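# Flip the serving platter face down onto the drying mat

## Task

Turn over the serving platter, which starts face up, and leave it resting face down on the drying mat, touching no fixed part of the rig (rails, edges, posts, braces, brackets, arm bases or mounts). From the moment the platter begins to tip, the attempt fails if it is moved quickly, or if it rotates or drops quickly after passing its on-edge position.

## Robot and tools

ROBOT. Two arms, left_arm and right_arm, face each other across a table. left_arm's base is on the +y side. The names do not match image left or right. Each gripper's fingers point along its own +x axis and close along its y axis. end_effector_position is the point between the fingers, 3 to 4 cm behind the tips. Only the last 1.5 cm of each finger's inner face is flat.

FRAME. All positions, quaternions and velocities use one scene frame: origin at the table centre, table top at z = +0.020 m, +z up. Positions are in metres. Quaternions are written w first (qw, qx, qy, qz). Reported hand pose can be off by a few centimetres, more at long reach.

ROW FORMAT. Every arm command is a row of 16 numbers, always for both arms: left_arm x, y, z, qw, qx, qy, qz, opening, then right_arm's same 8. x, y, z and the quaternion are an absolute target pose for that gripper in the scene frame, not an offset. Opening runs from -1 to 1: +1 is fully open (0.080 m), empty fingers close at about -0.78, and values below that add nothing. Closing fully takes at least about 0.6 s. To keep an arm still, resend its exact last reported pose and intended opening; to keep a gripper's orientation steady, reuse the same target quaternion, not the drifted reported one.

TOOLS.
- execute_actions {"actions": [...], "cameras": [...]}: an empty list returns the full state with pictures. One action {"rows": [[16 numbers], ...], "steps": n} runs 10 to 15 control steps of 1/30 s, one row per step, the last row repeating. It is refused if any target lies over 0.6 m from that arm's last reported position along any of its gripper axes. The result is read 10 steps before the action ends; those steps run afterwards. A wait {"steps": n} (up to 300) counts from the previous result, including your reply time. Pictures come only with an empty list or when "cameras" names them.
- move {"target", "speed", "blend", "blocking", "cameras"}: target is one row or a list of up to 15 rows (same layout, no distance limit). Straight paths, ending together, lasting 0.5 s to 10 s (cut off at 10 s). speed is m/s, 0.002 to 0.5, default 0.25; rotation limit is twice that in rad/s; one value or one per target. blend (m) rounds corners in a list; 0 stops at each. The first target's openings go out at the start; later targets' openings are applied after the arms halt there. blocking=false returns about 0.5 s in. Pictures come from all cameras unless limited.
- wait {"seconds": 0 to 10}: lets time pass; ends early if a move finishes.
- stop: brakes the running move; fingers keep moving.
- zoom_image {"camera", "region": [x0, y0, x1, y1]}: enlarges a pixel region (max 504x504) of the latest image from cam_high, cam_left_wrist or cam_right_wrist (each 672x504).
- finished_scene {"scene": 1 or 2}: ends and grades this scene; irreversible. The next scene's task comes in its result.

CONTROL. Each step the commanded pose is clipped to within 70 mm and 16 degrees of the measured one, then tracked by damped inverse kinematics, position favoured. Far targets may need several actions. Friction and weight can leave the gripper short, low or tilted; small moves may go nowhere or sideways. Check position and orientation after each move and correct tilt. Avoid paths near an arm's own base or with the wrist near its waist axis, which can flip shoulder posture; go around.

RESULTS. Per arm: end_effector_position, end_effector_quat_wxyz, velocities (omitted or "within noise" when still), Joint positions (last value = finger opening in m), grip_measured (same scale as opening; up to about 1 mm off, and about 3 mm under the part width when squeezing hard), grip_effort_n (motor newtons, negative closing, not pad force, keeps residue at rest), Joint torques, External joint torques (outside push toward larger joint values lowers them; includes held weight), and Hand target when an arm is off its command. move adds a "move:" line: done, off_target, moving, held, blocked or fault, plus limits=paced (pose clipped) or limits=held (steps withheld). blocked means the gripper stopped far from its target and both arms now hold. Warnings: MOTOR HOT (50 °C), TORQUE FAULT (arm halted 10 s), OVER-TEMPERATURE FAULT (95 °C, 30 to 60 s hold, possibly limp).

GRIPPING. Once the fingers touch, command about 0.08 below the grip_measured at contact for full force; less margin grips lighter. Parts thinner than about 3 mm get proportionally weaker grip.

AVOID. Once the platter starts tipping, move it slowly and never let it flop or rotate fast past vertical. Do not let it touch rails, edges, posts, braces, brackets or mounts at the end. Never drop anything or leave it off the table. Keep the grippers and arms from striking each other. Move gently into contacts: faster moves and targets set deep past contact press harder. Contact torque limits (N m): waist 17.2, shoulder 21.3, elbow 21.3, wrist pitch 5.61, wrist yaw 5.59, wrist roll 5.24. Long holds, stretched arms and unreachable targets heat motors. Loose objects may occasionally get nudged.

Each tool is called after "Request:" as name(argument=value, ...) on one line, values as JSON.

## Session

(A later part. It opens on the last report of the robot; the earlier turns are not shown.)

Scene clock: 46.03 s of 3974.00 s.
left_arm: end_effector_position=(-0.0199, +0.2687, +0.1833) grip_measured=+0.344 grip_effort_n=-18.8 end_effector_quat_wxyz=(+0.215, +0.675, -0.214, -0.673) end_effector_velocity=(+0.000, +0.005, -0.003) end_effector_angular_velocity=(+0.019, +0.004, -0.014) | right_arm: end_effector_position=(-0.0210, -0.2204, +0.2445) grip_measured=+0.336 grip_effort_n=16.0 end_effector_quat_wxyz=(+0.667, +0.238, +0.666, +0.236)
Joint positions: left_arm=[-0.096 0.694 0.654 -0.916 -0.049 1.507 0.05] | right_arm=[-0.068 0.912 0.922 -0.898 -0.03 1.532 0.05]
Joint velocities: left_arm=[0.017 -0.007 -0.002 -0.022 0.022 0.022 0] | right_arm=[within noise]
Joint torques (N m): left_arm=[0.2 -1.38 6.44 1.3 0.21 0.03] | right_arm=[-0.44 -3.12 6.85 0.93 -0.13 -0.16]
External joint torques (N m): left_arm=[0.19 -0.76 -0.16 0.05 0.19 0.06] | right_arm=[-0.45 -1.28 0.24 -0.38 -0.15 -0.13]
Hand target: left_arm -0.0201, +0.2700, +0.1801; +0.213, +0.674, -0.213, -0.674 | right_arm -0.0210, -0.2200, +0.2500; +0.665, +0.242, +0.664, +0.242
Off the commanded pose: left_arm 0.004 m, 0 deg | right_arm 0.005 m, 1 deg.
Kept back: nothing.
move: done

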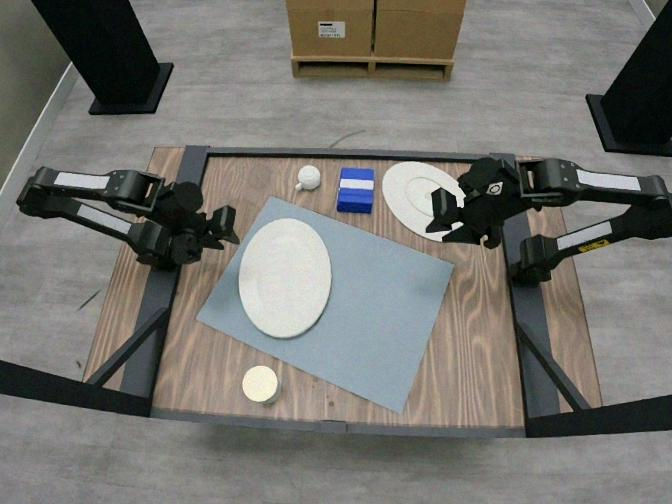

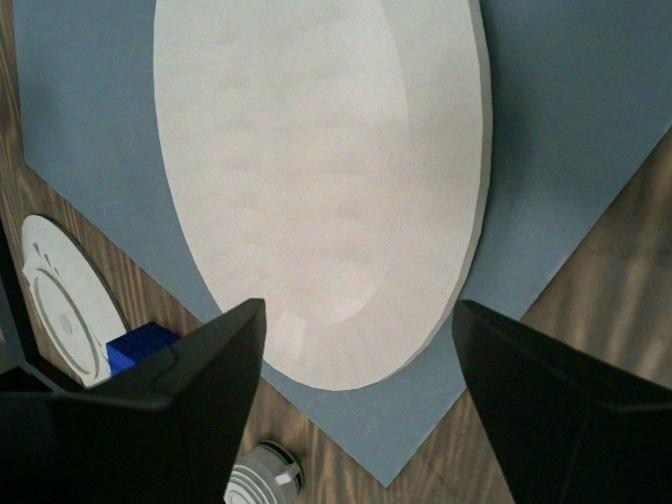

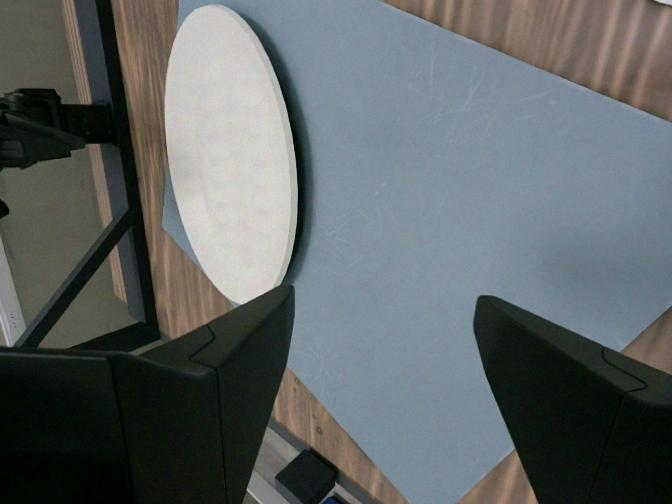

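Request:
move(target=[-0.022,0.262,0.09,0.2126,0.6744,-0.2126,-0.6744,0.34,-0.021,-0.22,0.25,0.6644,0.2418,0.6644,0.2418,0.34], speed=0.1)

Scene clock: 47.80 s of 3974.00 s.
left_arm: end_effector_position=(-0.0220, +0.2598, +0.0948) grip_measured=+0.344 grip_effort_n=-18.4 end_effector_quat_wxyz=(+0.217, +0.673, -0.217, -0.673) | right_arm: end_effector_position=(-0.0210, -0.2204, +0.2445) grip_measured=+0.336 grip_effort_n=16.0 end_effector_quat_wxyz=(+0.667, +0.238, +0.666, +0.236)
Joint positions: left_arm=[-0.101 0.735 0.304 -0.519 -0.047 1.504 0.05] | right_arm=[-0.068 0.912 0.922 -0.898 -0.03 1.532 0.05]
Joint torques (N m): left_arm=[-0.27 -0.72 6.45 1.32 -0.06 -0.1] | right_arm=[-0.43 -3.04 6.73 0.96 -0.09 -0.12]
External joint torques (N m): left_arm=[-0.26 0.14 -0.16 0.07 -0.08 -0.07] | right_arm=[-0.44 -1.18 0.11 -0.35 -0.11 -0.08]
Hand target: left_arm -0.0220, +0.2621, +0.0900; +0.213, +0.674, -0.213, -0.674 | right_arm -0.0210, -0.2200, +0.2500; +0.665, +0.242, +0.664, +0.242
Off the commanded pose: left_arm 0.005 m, 1 deg | right_arm 0.005 m, 1 deg.
Kept back: nothing.
move: done

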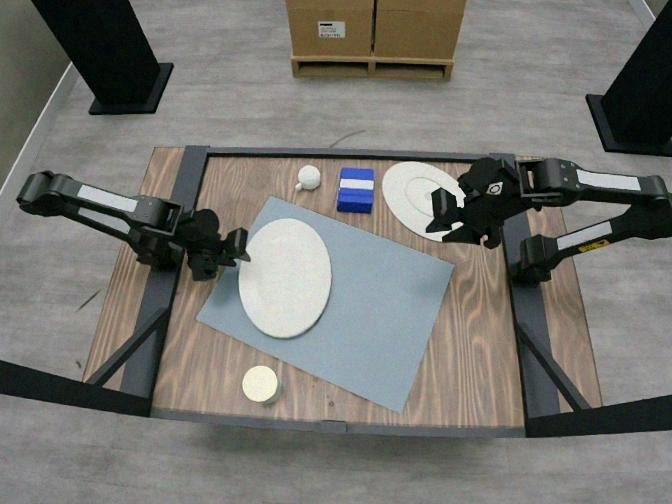

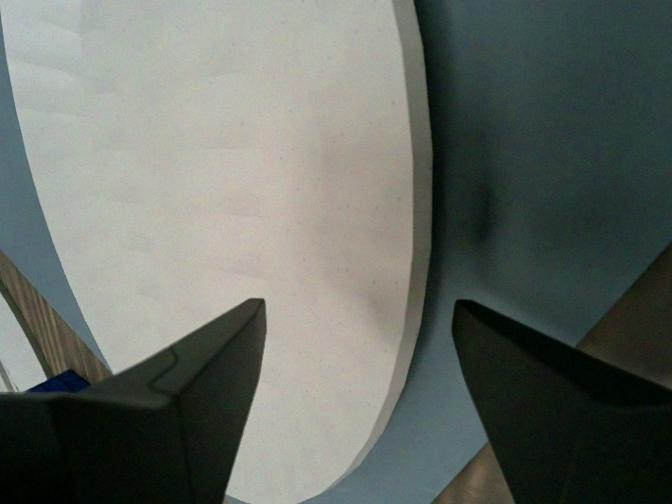

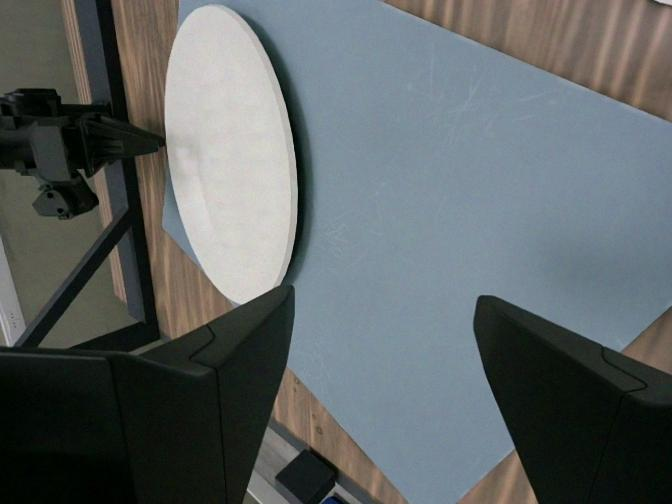

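Request:
move(target=[-0.030,0.262,0.066,0.2126,0.6744,-0.2126,-0.6744,0.34,-0.021,-0.22,0.25,0.6644,0.2418,0.6644,0.2418,0.34], speed=0.05, cameras=["cam_left_wrist"])

Request:
move(target=[-0.030,0.242,0.068,0.2126,0.6744,-0.2126,-0.6744,0.34,-0.021,-0.22,0.25,0.6644,0.2418,0.6644,0.2418,0.34], speed=0.03, cameras=["cam_left_wrist"])

Scene clock: 49.33 s of 3974.00 s.
Off the commanded pose: left_arm 0.006 m, 1 deg | right_arm 0.005 m, 1 deg.
Kept back: nothing.
move: done
Images, in order: cam_left_wrist.

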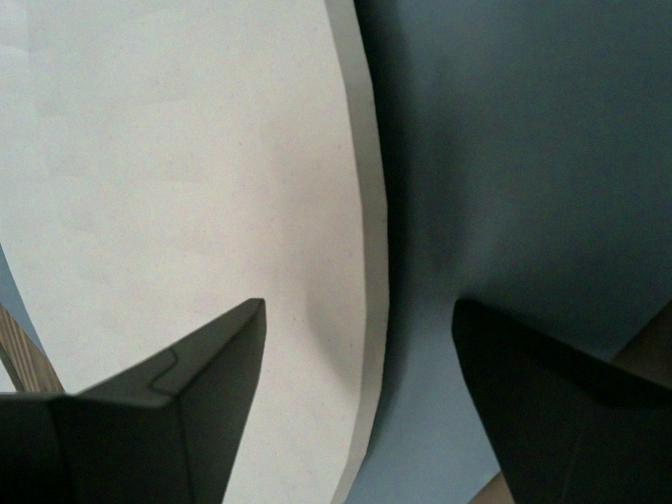

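Scene clock: 50.23 s of 3974.00 s.
left_arm: end_effector_position=(-0.0300, +0.2573, +0.0682) grip_measured=+0.344 grip_effort_n=-18.4 end_effector_quat_wxyz=(+0.190, +0.681, -0.196, -0.679) | right_arm: end_effector_position=(-0.0210, -0.2204, +0.2445) grip_measured=+0.336 grip_effort_n=16.0 end_effector_quat_wxyz=(+0.667, +0.238, +0.666, +0.236)
Joint positions: left_arm=[-0.161 0.891 0.27 -0.401 -0.075 1.459 0.05] | right_arm=[-0.068 0.912 0.922 -0.898 -0.03 1.532 0.05]
Joint torques (N m): left_arm=[0.54 1.5 5.92 6.06 -0.06 0.03] | right_arm=[-0.41 -3.03 6.91 0.99 -0.14 -0.15]
External joint torques (N m): left_arm=[0.55 2.88 -0.36 4.89 -0.07 0.05] | right_arm=[-0.4 -1.19 0.34 -0.3 -0.17 -0.12]
Hand target: left_arm -0.0298, +0.2448, +0.0703; +0.212, +0.675, -0.212, -0.674 | right_arm -0.0210, -0.2200, +0.2500; +0.665, +0.242, +0.664, +0.242
Off the commanded pose: left_arm 0.015 m, 3 deg | right_arm 0.005 m, 1 deg.
Kept back: nothing.
move: off_target (left_arm)
Images, in order: cam_left_wrist.

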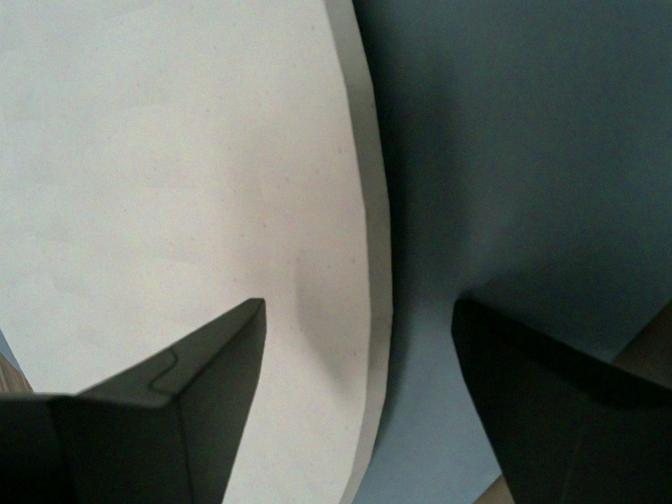

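Request:
move(target=[[-0.030,0.260,0.077,0.2126,0.6744,-0.2126,-0.6744,0.34,-0.021,-0.22,0.25,0.6644,0.2418,0.6644,0.2418,0.34],[-0.030,0.237,0.076,0.2126,0.6744,-0.2126,-0.6744,0.34,-0.021,-0.22,0.25,0.6644,0.2418,0.6644,0.2418,0.34]], speed=0.03, cameras=["cam_left_wrist"])

Scene clock: 52.17 s of 3974.00 s.
left_arm: end_effector_position=(-0.0297, +0.2397, +0.0737) grip_measured=+0.344 grip_effort_n=-18.4 end_effector_quat_wxyz=(+0.211, +0.676, -0.211, -0.674) | right_arm: end_effector_position=(-0.0210, -0.2204, +0.2445) grip_measured=+0.336 grip_effort_n=16.0 end_effector_quat_wxyz=(+0.667, +0.238, +0.666, +0.236)
Joint positions: left_arm=[-0.149 0.949 0.284 -0.305 -0.077 1.463 0.05] | right_arm=[-0.068 0.912 0.922 -0.898 -0.03 1.532 0.05]
Joint torques (N m): left_arm=[0.19 -1.18 8.26 1.28 0.16 0.03] | right_arm=[-0.31 -2.98 6.63 0.98 -0.1 -0.13]
External joint torques (N m): left_arm=[0.19 0.55 1.99 0.04 0.16 0.07] | right_arm=[-0.3 -1.18 0.06 -0.33 -0.12 -0.1]
Hand target: left_arm -0.0300, +0.2371, +0.0759; +0.212, +0.674, -0.213, -0.674 | right_arm -0.0210, -0.2200, +0.2500; +0.665, +0.242, +0.664, +0.242
Off the commanded pose: left_arm 0.004 m, 0 deg | right_arm 0.005 m, 1 deg.
Kept back: nothing.
move: done
Images, in order: cam_left_wrist.

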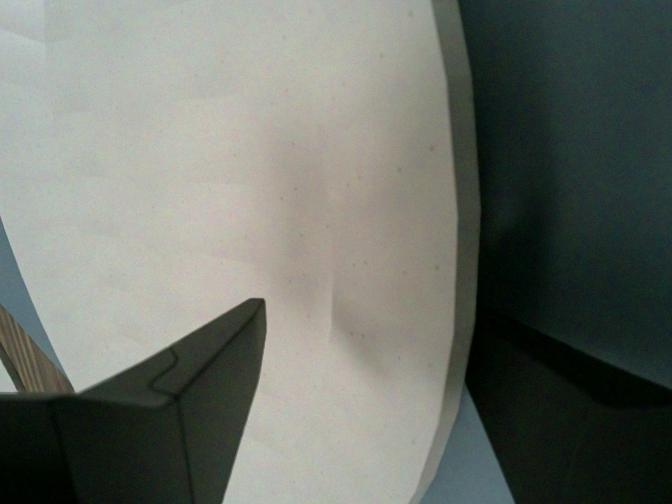

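Request:
move(target=[-0.030,0.222,0.072,0.2126,0.6744,-0.2126,-0.6744,0.34,-0.021,-0.22,0.25,0.6644,0.2418,0.6644,0.2418,0.34], speed=0.03, cameras=["cam_left_wrist"])

Request:
move(target=[-0.030,0.222,0.070,0.2126,0.6744,-0.2126,-0.6744,-0.1,-0.021,-0.22,0.25,0.6644,0.2418,0.6644,0.2418,0.34], speed=0.03, cameras=["cam_left_wrist"])

Scene clock: 53.50 s of 3974.00 s.
Off the commanded pose: left_arm 0.012 m, 2 deg | right_arm 0.005 m, 1 deg.
Kept back: nothing.
move: off_target (left_arm)
Images, in order: cam_left_wrist.

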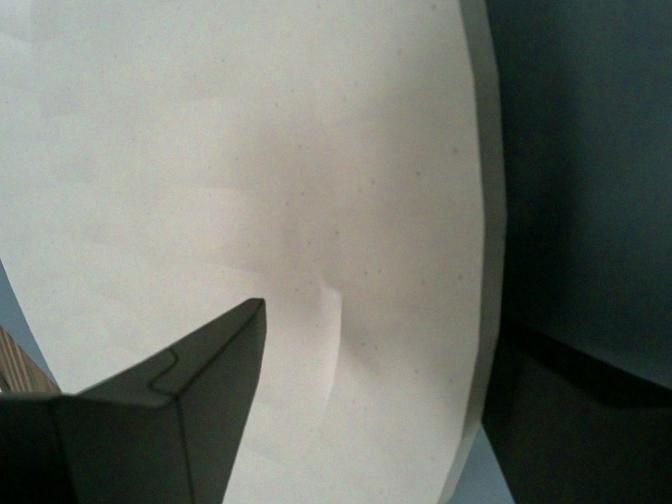

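Scene clock: 54.20 s of 3974.00 s.
left_arm: end_effector_position=(-0.0286, +0.2396, +0.0652) grip_measured=-0.092 grip_effort_n=-37.0 end_effector_quat_wxyz=(+0.188, +0.685, -0.192, -0.678) | right_arm: end_effector_position=(-0.0210, -0.2204, +0.2445) grip_measured=+0.336 grip_effort_n=16.0 end_effector_quat_wxyz=(+0.667, +0.238, +0.666, +0.236)
Joint positions: left_arm=[-0.14 1.028 0.307 -0.31 -0.07 1.476 0.031] | right_arm=[-0.068 0.912 0.922 -0.898 -0.03 1.532 0.05]
Joint torques (N m): left_arm=[0.41 0.44 7.58 6.08 0.15 -0.03] | right_arm=[-0.38 -2.9 6.89 0.97 -0.1 -0.21]
External joint torques (N m): left_arm=[0.42 2.47 1.55 4.93 0.14 0] | right_arm=[-0.39 -1.06 0.25 -0.36 -0.12 -0.17]
Motor temperatures (°C): left_arm=[30 33 31 35 25 32] | right_arm=[29 31 31 33 31 27]
Heat: left arm: hottest wrist pitch 35 °C (+11.1 °C/min); right arm: hottest wrist pitch 33 °C (+4.4 °C/min). Heating fast: the left arm's wrist pitch motor: a push or a pull is the cause, and it goes on while you think. Ease it with your next call, before anything else.
Hand target: left_arm -0.0297, +0.2244, +0.0720; +0.212, +0.675, -0.212, -0.674 | right_arm -0.0210, -0.2200, +0.2500; +0.665, +0.242, +0.664, +0.242
Off the commanded pose: left_arm 0.018 m, 4 deg | right_arm 0.005 m, 1 deg.
Kept back: nothing.
move: off_target (left_arm)
Images, in order: cam_left_wrist.

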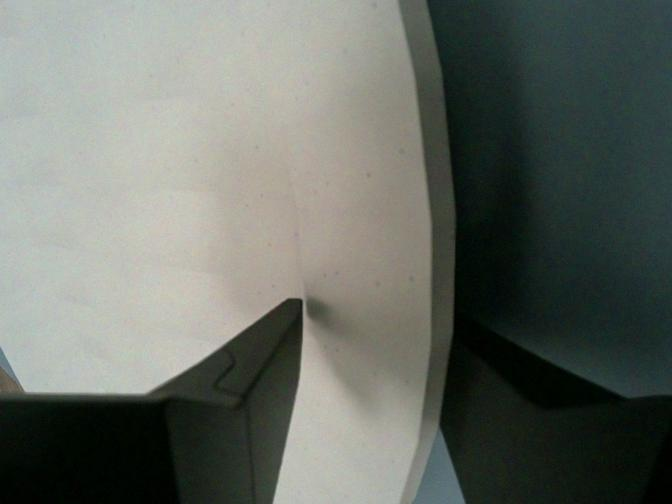

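Request:
move(target=[[-0.030,0.240,0.070,0.2126,0.6744,-0.2126,-0.6744,-0.4,-0.021,-0.22,0.25,0.6644,0.2418,0.6644,0.2418,0.34],[-0.030,0.232,0.125,0.2126,0.6744,-0.2126,-0.6744,-0.4,-0.021,-0.22,0.25,0.6644,0.2418,0.6644,0.2418,0.34]], speed=0.03)

Scene clock: 57.57 s of 3974.00 s.
left_arm: end_effector_position=(-0.0294, +0.2397, +0.1124) grip_measured=-0.396 grip_effort_n=-21.6 end_effector_quat_wxyz=(+0.197, +0.681, -0.198, -0.677) | right_arm: end_effector_position=(-0.0210, -0.2204, +0.2445) grip_measured=+0.336 grip_effort_n=16.0 end_effector_quat_wxyz=(+0.667, +0.238, +0.666, +0.236)
Joint positions: left_arm=[-0.145 0.903 0.45 -0.556 -0.072 1.468 0.017] | right_arm=[-0.068 0.912 0.922 -0.898 -0.03 1.532 0.05]
Joint torques (N m): left_arm=[0.18 -3.06 10.47 1.64 0.06 0.02] | right_arm=[-0.19 -2.94 6.92 0.95 -0.13 -0.19]
External joint torques (N m): left_arm=[0.17 -1.34 3.9 0.44 0.06 0.05] | right_arm=[-0.21 -1.08 0.27 -0.38 -0.15 -0.16]
Heat: left arm: hottest wrist pitch 36 °C (+11.5 °C/min); right arm: hottest wrist pitch 33 °C (+4.2 °C/min). Heating fast: the left arm's wrist pitch motor: a push or a pull is the cause, and it goes on while you think. Ease it with your next call, before anything else.
Hand target: left_arm -0.0300, +0.2323, +0.1250; +0.213, +0.674, -0.213, -0.674 | right_arm -0.0210, -0.2200, +0.2499; +0.665, +0.242, +0.664, +0.242
Off the commanded pose: left_arm 0.015 m, 3 deg | right_arm 0.005 m, 1 deg.
Kept back: nothing.
move: off_target (left_arm)

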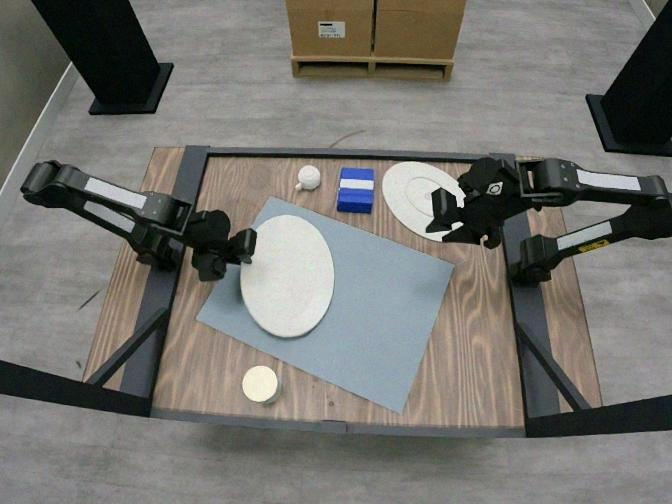

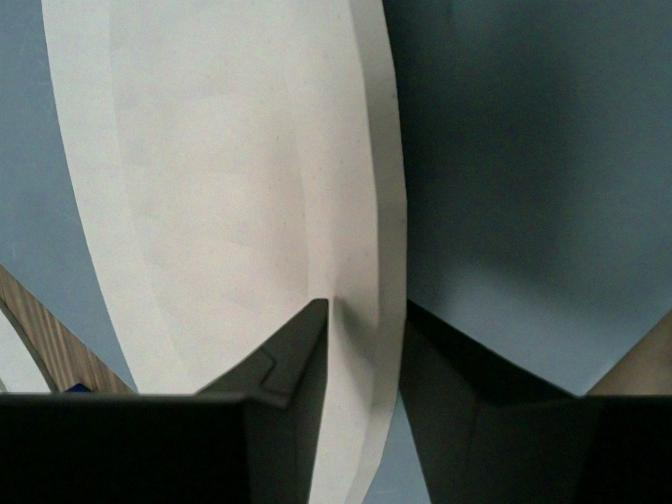

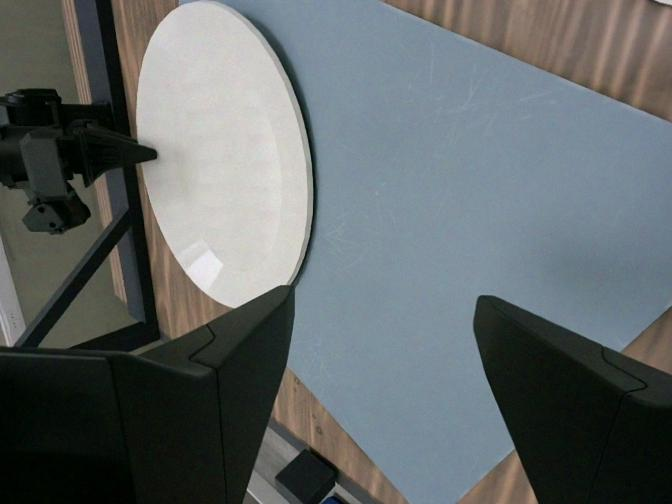

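Request:
move(target=[[-0.030,0.238,0.130,0.2126,0.6744,-0.2126,-0.6744,-0.45,-0.021,-0.22,0.25,0.6644,0.2418,0.6644,0.2418,0.34],[-0.030,0.217,0.182,0.2126,0.6744,-0.2126,-0.6744,-0.45,-0.021,-0.22,0.25,0.6644,0.2418,0.6644,0.2418,0.34]], speed=0.03)

Scene clock: 61.07 s of 3974.00 s.
left_arm: end_effector_position=(-0.0290, +0.2265, +0.1675) grip_measured=-0.445 grip_effort_n=-22.1 end_effector_quat_wxyz=(+0.195, +0.682, -0.197, -0.677) | right_arm: end_effector_position=(-0.0210, -0.2204, +0.2445) grip_measured=+0.336 grip_effort_n=16.0 end_effector_quat_wxyz=(+0.667, +0.238, +0.666, +0.236)
Joint positions: left_arm=[-0.133 0.943 0.687 -0.757 -0.068 1.478 0.015] | right_arm=[-0.068 0.912 0.922 -0.898 -0.03 1.532 0.05]
Joint torques (N m): left_arm=[0.17 -2.19 11.65 2.17 0.16 0.03] | right_arm=[-0.36 -3.06 6.87 0.94 -0.09 -0.2]
External joint torques (N m): left_arm=[0.15 -0.1 5.02 0.99 0.15 0.06] | right_arm=[-0.36 -1.21 0.22 -0.39 -0.12 -0.17]
Hand target: left_arm -0.0299, +0.2176, +0.1821; +0.213, +0.674, -0.213, -0.674 | right_arm -0.0210, -0.2200, +0.2499; +0.665, +0.242, +0.664, +0.242
Off the commanded pose: left_arm 0.017 m, 3 deg | right_arm 0.005 m, 1 deg.
Kept back: nothing.
move: off_target (left_arm)

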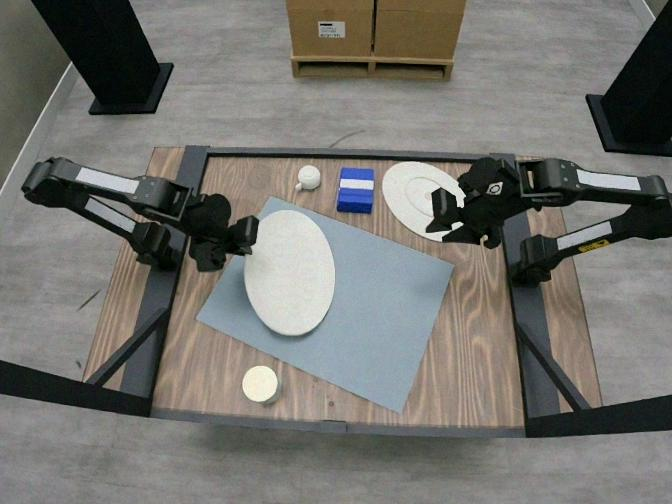

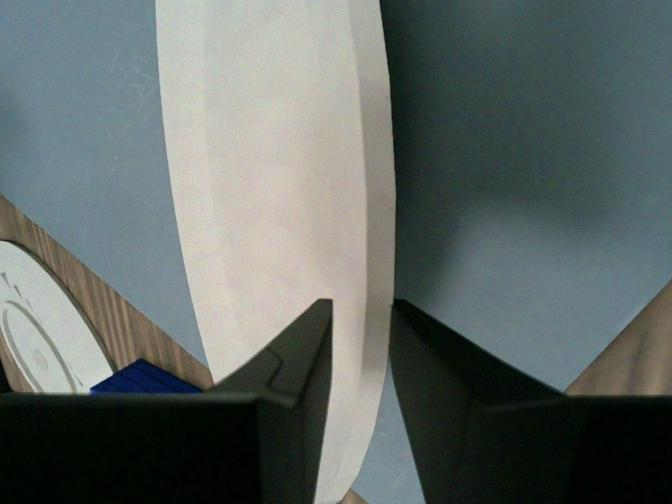

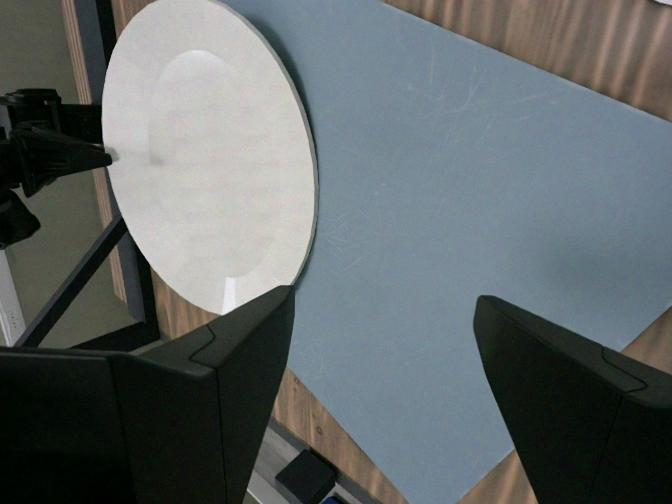

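Request:
move(target=[[-0.030,0.214,0.186,0.2126,0.6744,-0.2126,-0.6744,-0.5,-0.021,-0.22,0.25,0.6644,0.2418,0.6644,0.2418,0.34],[-0.030,0.190,0.222,0.2126,0.6744,-0.2126,-0.6744,-0.5,-0.021,-0.22,0.25,0.6644,0.2418,0.6644,0.2418,0.34]], speed=0.03)

Scene clock: 63.80 s of 3974.00 s.
left_arm: end_effector_position=(-0.0291, +0.1984, +0.2109) grip_measured=-0.495 grip_effort_n=-24.4 end_effector_quat_wxyz=(+0.199, +0.681, -0.199, -0.676) | right_arm: end_effector_position=(-0.0210, -0.2204, +0.2445) grip_measured=+0.336 grip_effort_n=16.0 end_effector_quat_wxyz=(+0.667, +0.238, +0.666, +0.236)
Joint positions: left_arm=[-0.116 1.064 0.908 -0.847 -0.059 1.491 0.013] | right_arm=[-0.068 0.912 0.922 -0.898 -0.03 1.532 0.05]
Joint torques (N m): left_arm=[0.16 -2.24 10.91 2.4 0.2 0.02] | right_arm=[-0.5 -3.08 7.05 0.95 -0.11 -0.16]
External joint torques (N m): left_arm=[0.14 0.63 4.24 1.19 0.19 0.05] | right_arm=[-0.49 -1.22 0.42 -0.36 -0.14 -0.12]
Hand target: left_arm -0.0300, +0.1904, +0.2220; +0.212, +0.674, -0.213, -0.674 | right_arm -0.0210, -0.2200, +0.2499; +0.665, +0.242, +0.664, +0.242
Off the commanded pose: left_arm 0.014 m, 2 deg | right_arm 0.005 m, 1 deg.
Kept back: nothing.
move: off_target (left_arm)

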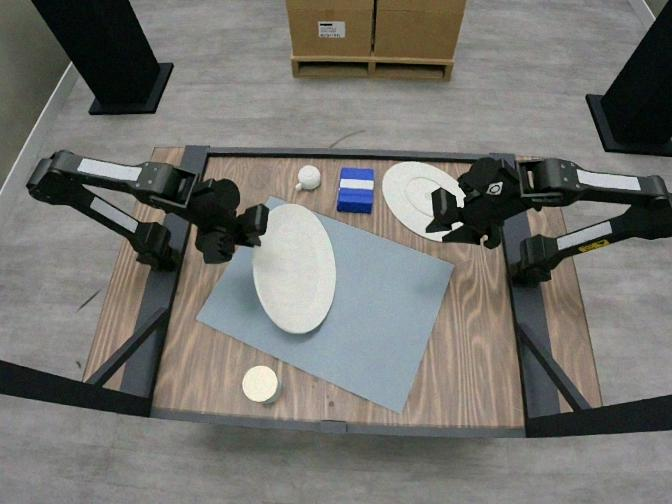

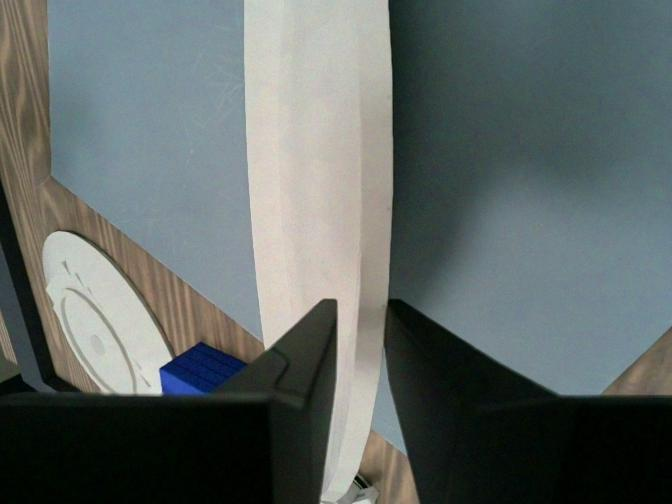

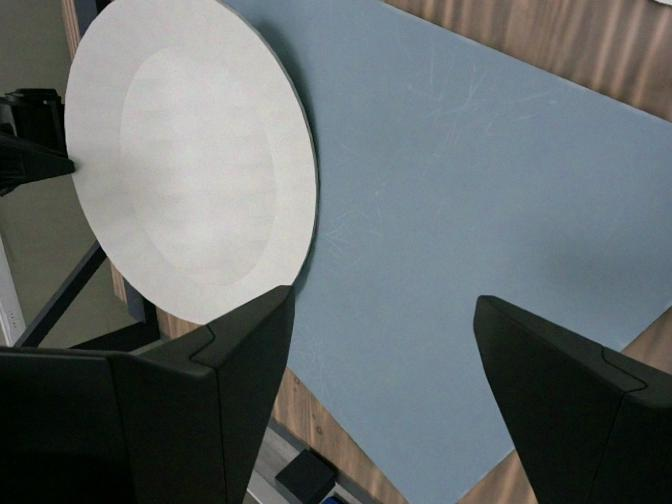

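Request:
move(target=[[-0.030,0.190,0.222,0.2126,0.6744,-0.2126,-0.6744,-0.62,-0.021,-0.22,0.25,0.6644,0.2418,0.6644,0.2418,0.34],[-0.030,0.148,0.250,0.1531,0.6904,-0.1531,-0.6904,-0.62,-0.021,-0.22,0.25,0.6644,0.2418,0.6644,0.2418,0.34]], speed=0.03)

Scene clock: 68.27 s of 3974.00 s.
left_arm: end_effector_position=(-0.0292, +0.1558, +0.2482) grip_measured=-0.613 grip_effort_n=-31.4 end_effector_quat_wxyz=(+0.148, +0.694, -0.148, -0.689) | right_arm: end_effector_position=(-0.0210, -0.2204, +0.2445) grip_measured=+0.336 grip_effort_n=16.0 end_effector_quat_wxyz=(+0.667, +0.238, +0.666, +0.236)
Joint positions: left_arm=[-0.091 1.366 1.31 -1.095 -0.036 1.506 0.007] | right_arm=[-0.068 0.912 0.922 -0.898 -0.03 1.532 0.05]
Joint torques (N m): left_arm=[0.15 -2.7 9.17 2.13 0.26 0.02] | right_arm=[-0.36 -2.93 6.88 0.95 -0.11 -0.2]
External joint torques (N m): left_arm=[0.16 2.17 2.78 1.16 0.23 0.04] | right_arm=[-0.35 -1.11 0.3 -0.35 -0.14 -0.17]
Hand target: left_arm -0.0300, +0.1482, +0.2500; +0.153, +0.690, -0.153, -0.690 | right_arm -0.0210, -0.2200, +0.2499; +0.665, +0.242, +0.664, +0.242
Off the commanded pose: left_arm 0.008 m, 1 deg | right_arm 0.005 m, 1 deg.
Kept back: nothing.
move: done

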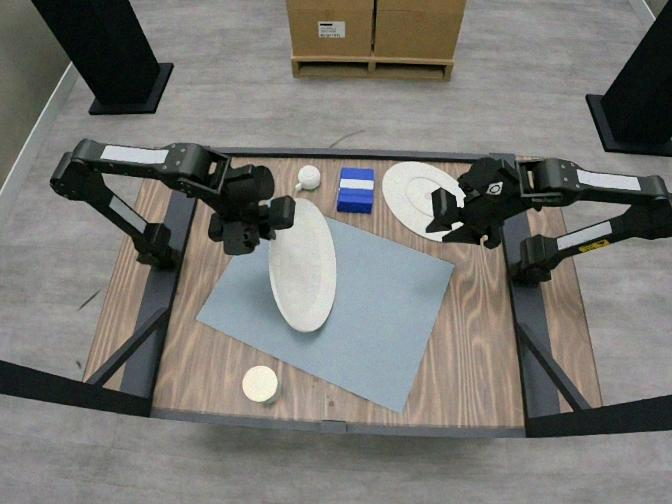

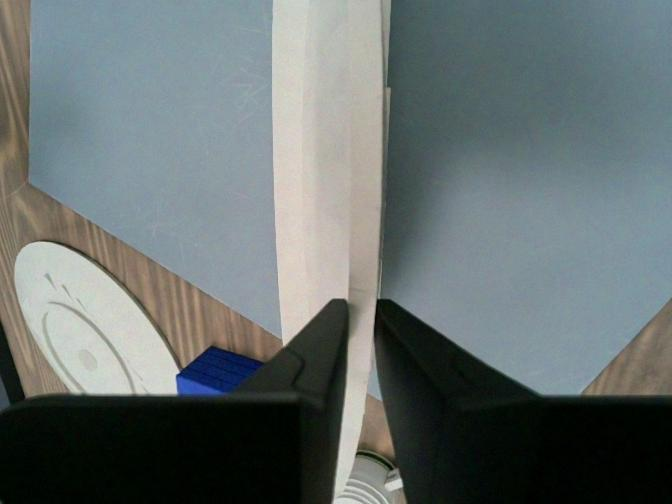

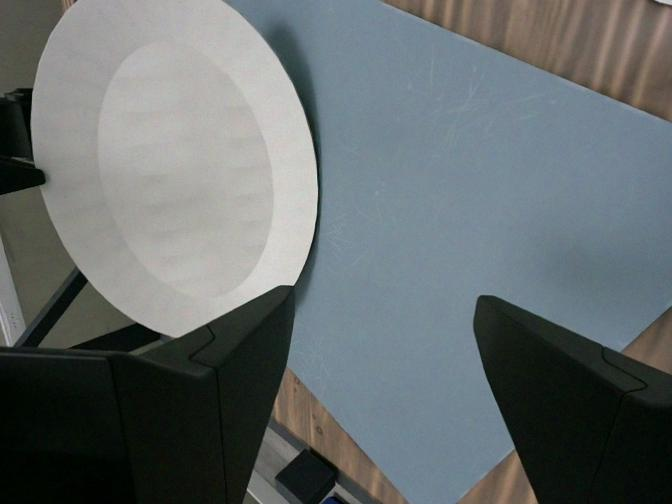

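Request:
move(target=[[-0.030,0.148,0.250,0.1531,0.6904,-0.1531,-0.6904,-0.68,-0.021,-0.22,0.25,0.6644,0.2418,0.6644,0.2418,0.34],[-0.030,0.092,0.267,0.0616,0.7044,-0.0616,-0.7044,-0.68,-0.021,-0.22,0.25,0.6644,0.2418,0.6644,0.2418,0.34]], speed=0.03)

Scene clock: 73.90 s of 3974.00 s.
left_arm: end_effector_position=(-0.0292, +0.1002, +0.2760) grip_measured=-0.654 grip_effort_n=-83.5 end_effector_quat_wxyz=(+0.066, +0.706, -0.066, -0.702) | right_arm: end_effector_position=(-0.0210, -0.2204, +0.2445) grip_measured=+0.336 grip_effort_n=16.0 end_effector_quat_wxyz=(+0.667, +0.238, +0.666, +0.236)
Joint positions: left_arm=[-0.071 1.813 1.945 -1.516 -0.016 1.52 0.006] | right_arm=[-0.068 0.912 0.922 -0.898 -0.03 1.532 0.05]
Joint torques (N m): left_arm=[0.1 -3.66 6.97 1.68 0.33 0.01] | right_arm=[-0.18 -3.09 6.94 1.02 -0.08 -0.15]
External joint torques (N m): left_arm=[0.1 3.78 1.34 1.06 0.29 0.02] | right_arm=[-0.19 -1.28 0.39 -0.28 -0.11 -0.12]
Hand target: left_arm -0.0299, +0.0924, +0.2670; +0.062, +0.704, -0.062, -0.704 | right_arm -0.0210, -0.2200, +0.2499; +0.665, +0.242, +0.664, +0.242
Off the commanded pose: left_arm 0.012 m, 1 deg | right_arm 0.005 m, 1 deg.
Kept back: nothing.
move: off_target (left_arm)

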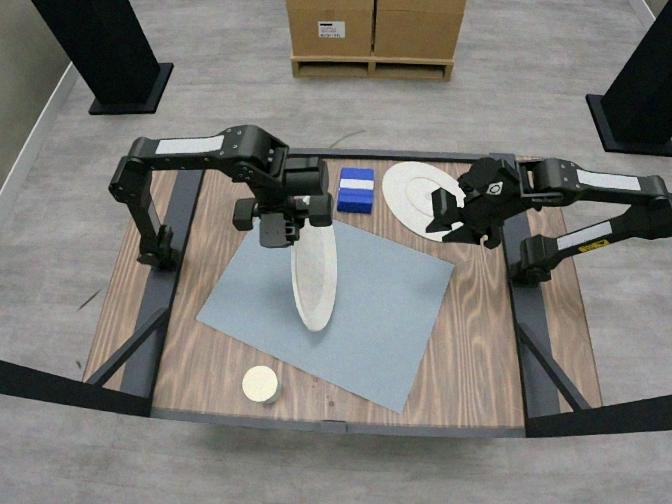

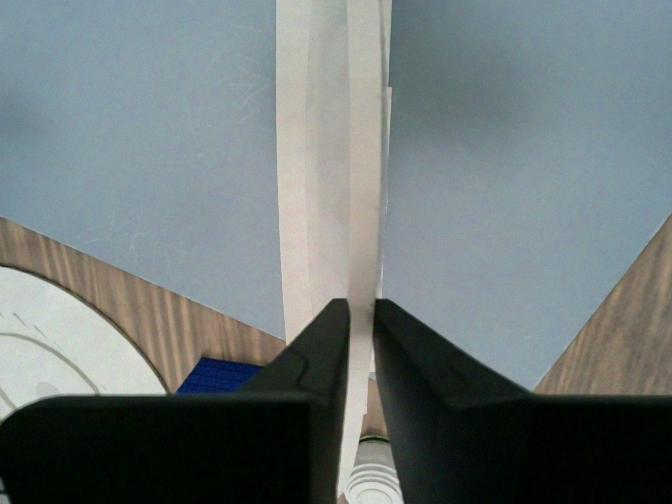

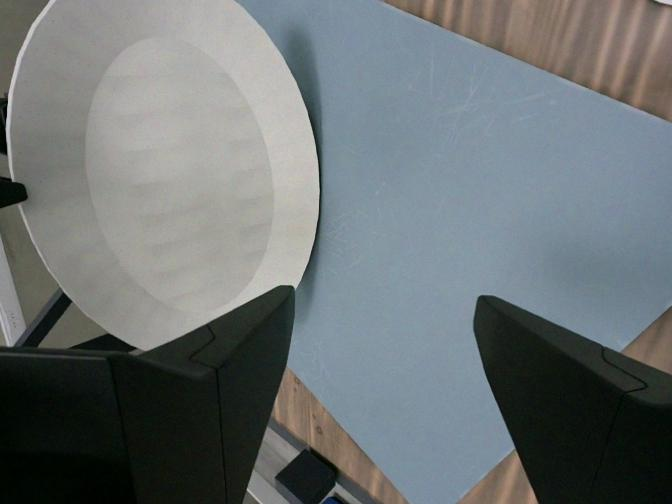

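Request:
move(target=[[-0.030,0.080,0.272,0.0309,0.7064,-0.0309,-0.7064,-0.72,-0.021,-0.20,0.33,0.6644,0.2418,0.6644,0.2418,0.34],[-0.030,0.050,0.275,0.0123,0.7070,-0.0123,-0.7070,-0.72,-0.021,-0.15,0.38,0.7036,0.0709,0.7036,0.0709,0.34]], speed=0.04)

Scene clock: 85.10 s of 3974.00 s.
left_arm: end_effector_position=(-0.0291, +0.0547, +0.2895) grip_measured=-0.654 grip_effort_n=-83.5 end_effector_quat_wxyz=(+0.087, +0.701, -0.087, -0.702) | right_arm: end_effector_position=(-0.0208, -0.1522, +0.3794) grip_measured=+0.336 grip_effort_n=16.0 end_effector_quat_wxyz=(+0.688, +0.166, +0.686, +0.167)
Joint positions: left_arm=[-0.063 1.992 2.237 -1.569 -0.009 1.527 0.006] | right_arm=[-0.048 1.569 2.051 -1.577 -0.012 1.54 0.05]
Joint torques (N m): left_arm=[0.02 -4.23 5.94 0.51 0.35 0.02] | right_arm=[0.15 -5.19 5.54 0.69 0.22 0.08]
External joint torques (N m): left_arm=[0.07 4.45 0.4 -0.22 0.3 0.03] | right_arm=[0.13 -0.19 0.46 -0.37 0.19 0.11]
Hand target: left_arm -0.0300, +0.0506, +0.2746; +0.072, +0.701, -0.073, -0.706 | right_arm -0.0210, -0.1500, +0.3794; +0.690, +0.166, +0.685, +0.166
Off the commanded pose: left_arm 0.015 m, 12 deg | right_arm 0.002 m, 16 deg.
joint sent to its limit (left arm) — joint 4 (wrist pitch), lower limit.
joint sent to its limit (right arm) — joint 4 (wrist pitch), lower limit.
Kept back: nothing.
move: off_target (left_arm, right_arm)

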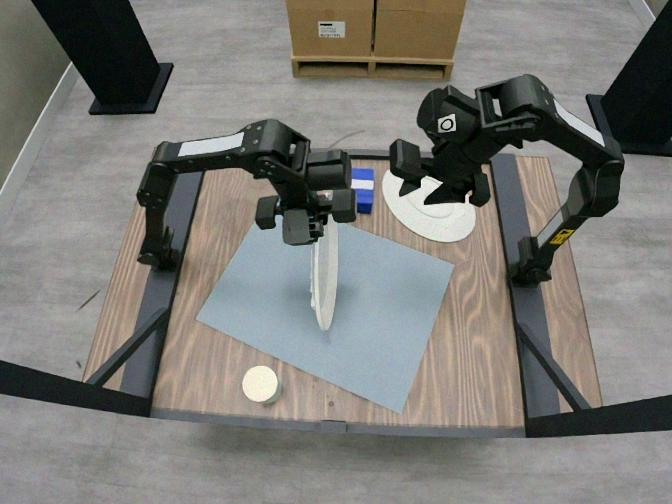

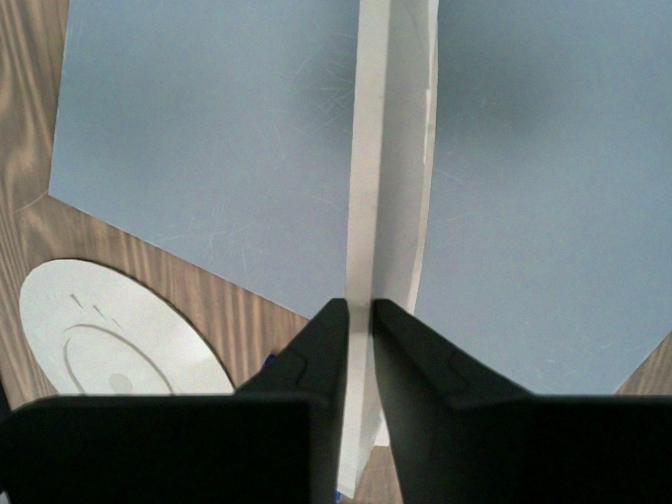

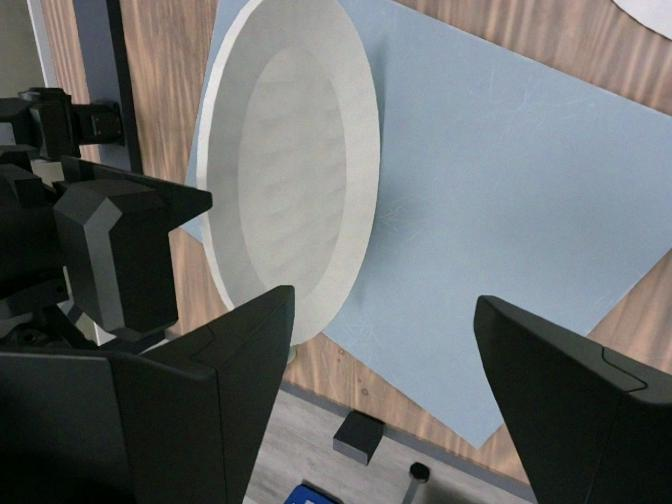

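Request:
move(target=[[-0.030,0.0547,0.285,0.087,0.701,-0.087,-0.702,-0.72,0.06,-0.12,0.36,0.6904,0.1531,0.6904,0.1531,0.34],[-0.030,0.0547,0.285,0.087,0.701,-0.087,-0.702,-0.72,0.052,0.025,0.315,0.6904,0.1531,0.6904,0.1531,0.34]], speed=0.08)

Scene clock: 89.77 s of 3974.00 s.
left_arm: end_effector_position=(-0.0290, +0.0559, +0.2903) grip_measured=-0.654 grip_effort_n=-83.5 end_effector_quat_wxyz=(+0.090, +0.701, -0.090, -0.702) | right_arm: end_effector_position=(+0.0516, +0.0210, +0.3169) grip_measured=+0.336 grip_effort_n=16.0 end_effector_quat_wxyz=(+0.683, +0.209, +0.668, +0.208)
Joint positions: left_arm=[-0.063 1.975 2.213 -1.553 -0.009 1.527 0.006] | right_arm=[-0.208 2.07 2.339 -1.247 -0.087 1.407 0.05]
Joint torques (N m): left_arm=[-0.24 -7.3 4.81 1.33 0.04 -0.08] | right_arm=[0.13 -10.53 6.38 1.14 0.22 0.1]
External joint torques (N m): left_arm=[-0.23 1.21 -0.7 0.58 -0.01 -0.06] | right_arm=[0.12 -0.86 0.43 -0.08 0.23 0.13]
Hand target: left_arm -0.0300, +0.0547, +0.2850; +0.087, +0.701, -0.087, -0.702 | right_arm +0.0519, +0.0245, +0.3144; +0.684, +0.210, +0.667, +0.206
Off the commanded pose: left_arm 0.006 m, 1 deg | right_arm 0.004 m, 9 deg.
joint sent to its limit (right arm) — joint 3 (elbow), upper limit, where the elbow is as straight as it goes.
Kept back: nothing.
move: off_target (right_arm)

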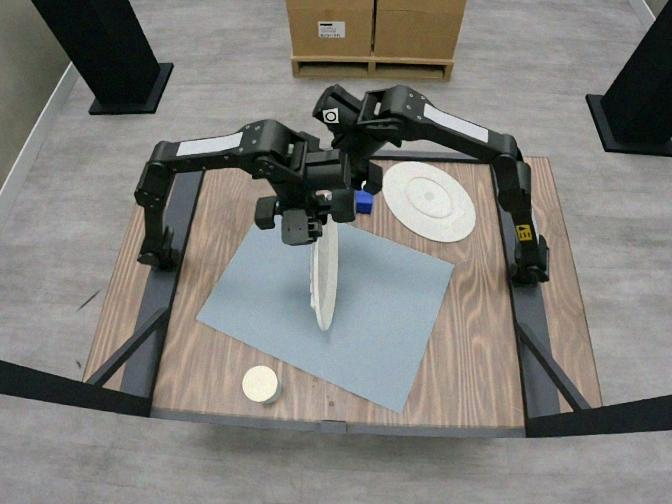

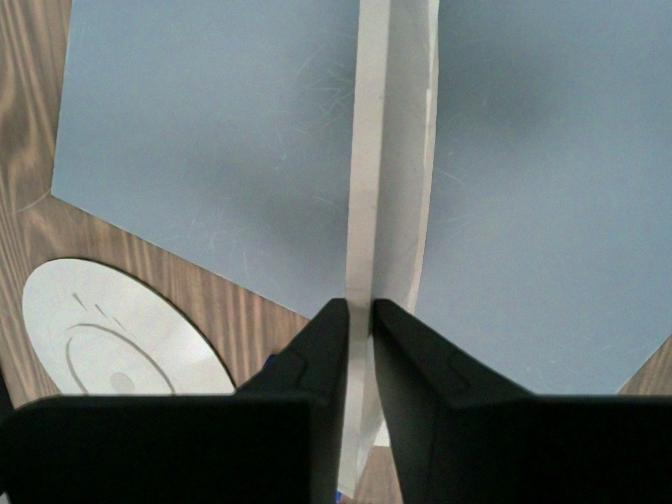

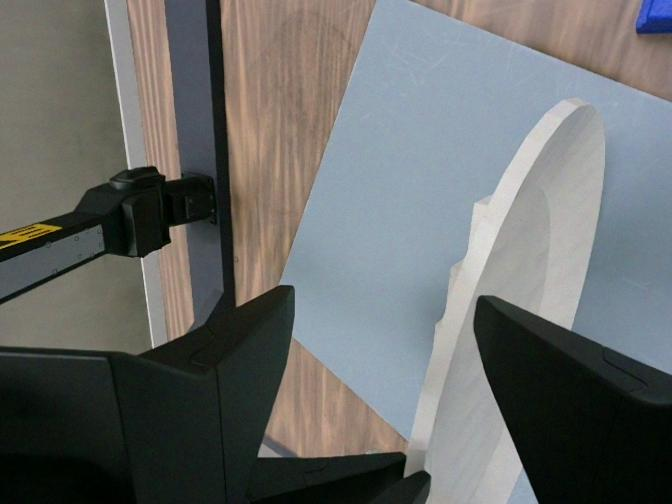

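Request:
move(target=[-0.030,0.0547,0.285,0.087,0.701,-0.087,-0.702,-0.72,0.052,0.021,0.277,0.6904,0.1531,0.6904,0.1531,0.34], speed=0.05)

Scene clock: 92.27 s of 3974.00 s.
left_arm: end_effector_position=(-0.0290, +0.0559, +0.2903) grip_measured=-0.654 grip_effort_n=-83.5 end_effector_quat_wxyz=(+0.090, +0.701, -0.090, -0.702) | right_arm: end_effector_position=(+0.0511, +0.0181, +0.2809) grip_measured=+0.336 grip_effort_n=15.6 end_effector_quat_wxyz=(+0.687, +0.167, +0.687, +0.164)
Joint positions: left_arm=[-0.063 1.975 2.213 -1.553 -0.009 1.527 0.006] | right_arm=[-0.208 2.131 2.339 -1.313 -0.086 1.403 0.05]
Joint torques (N m): left_arm=[-0.23 -7.3 4.81 1.33 0.04 -0.07] | right_arm=[-0.03 -10.47 6.32 0.67 0.16 -0.15]
External joint torques (N m): left_arm=[-0.22 1.4 -0.78 0.6 -0.01 -0.06] | right_arm=[-0.01 -0.28 0.33 -0.36 0.16 -0.13]
Hand target: left_arm -0.0300, +0.0547, +0.2850; +0.087, +0.701, -0.087, -0.702 | right_arm +0.0519, +0.0206, +0.2766; +0.690, +0.163, +0.687, +0.162
Off the commanded pose: left_arm 0.006 m, 1 deg | right_arm 0.005 m, 2 deg.
joint sent to its limit (right arm) — joint 3 (elbow), upper limit, where the elbow is as straight as it goes.
Kept back: nothing.
move: done

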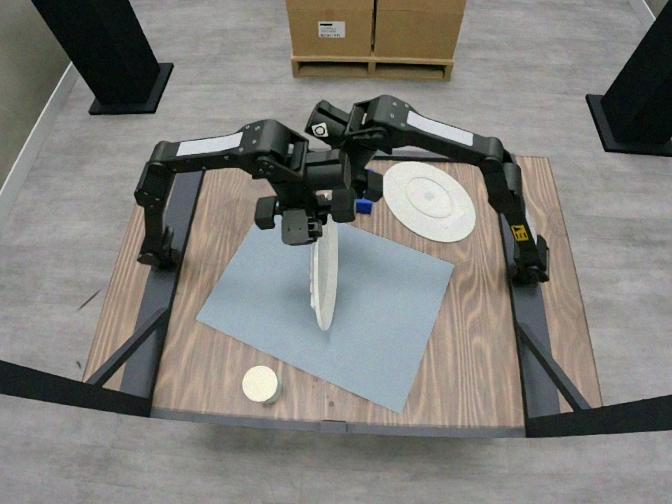

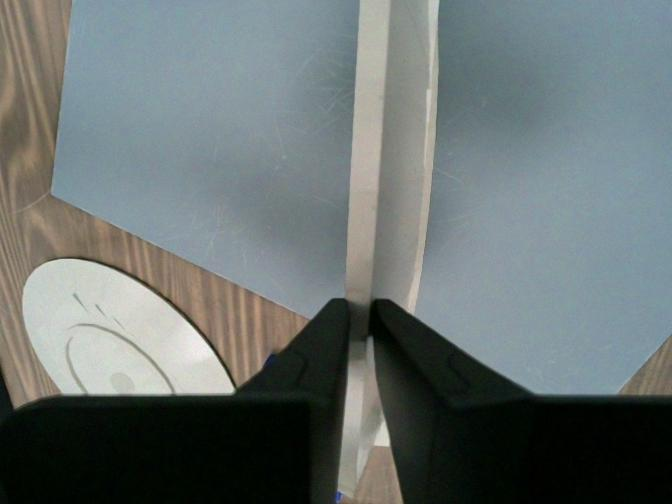

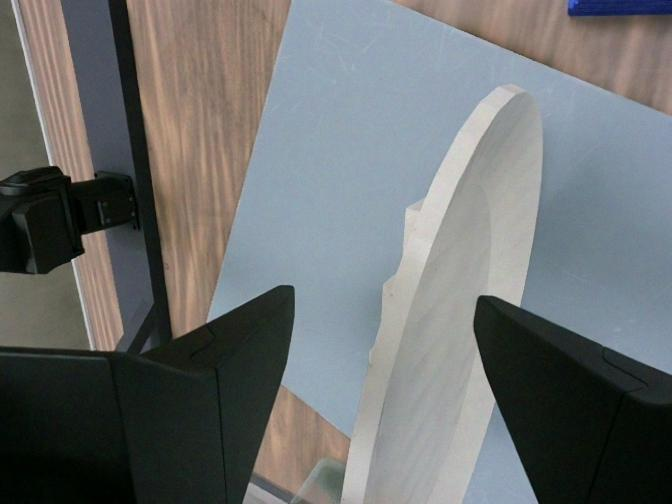

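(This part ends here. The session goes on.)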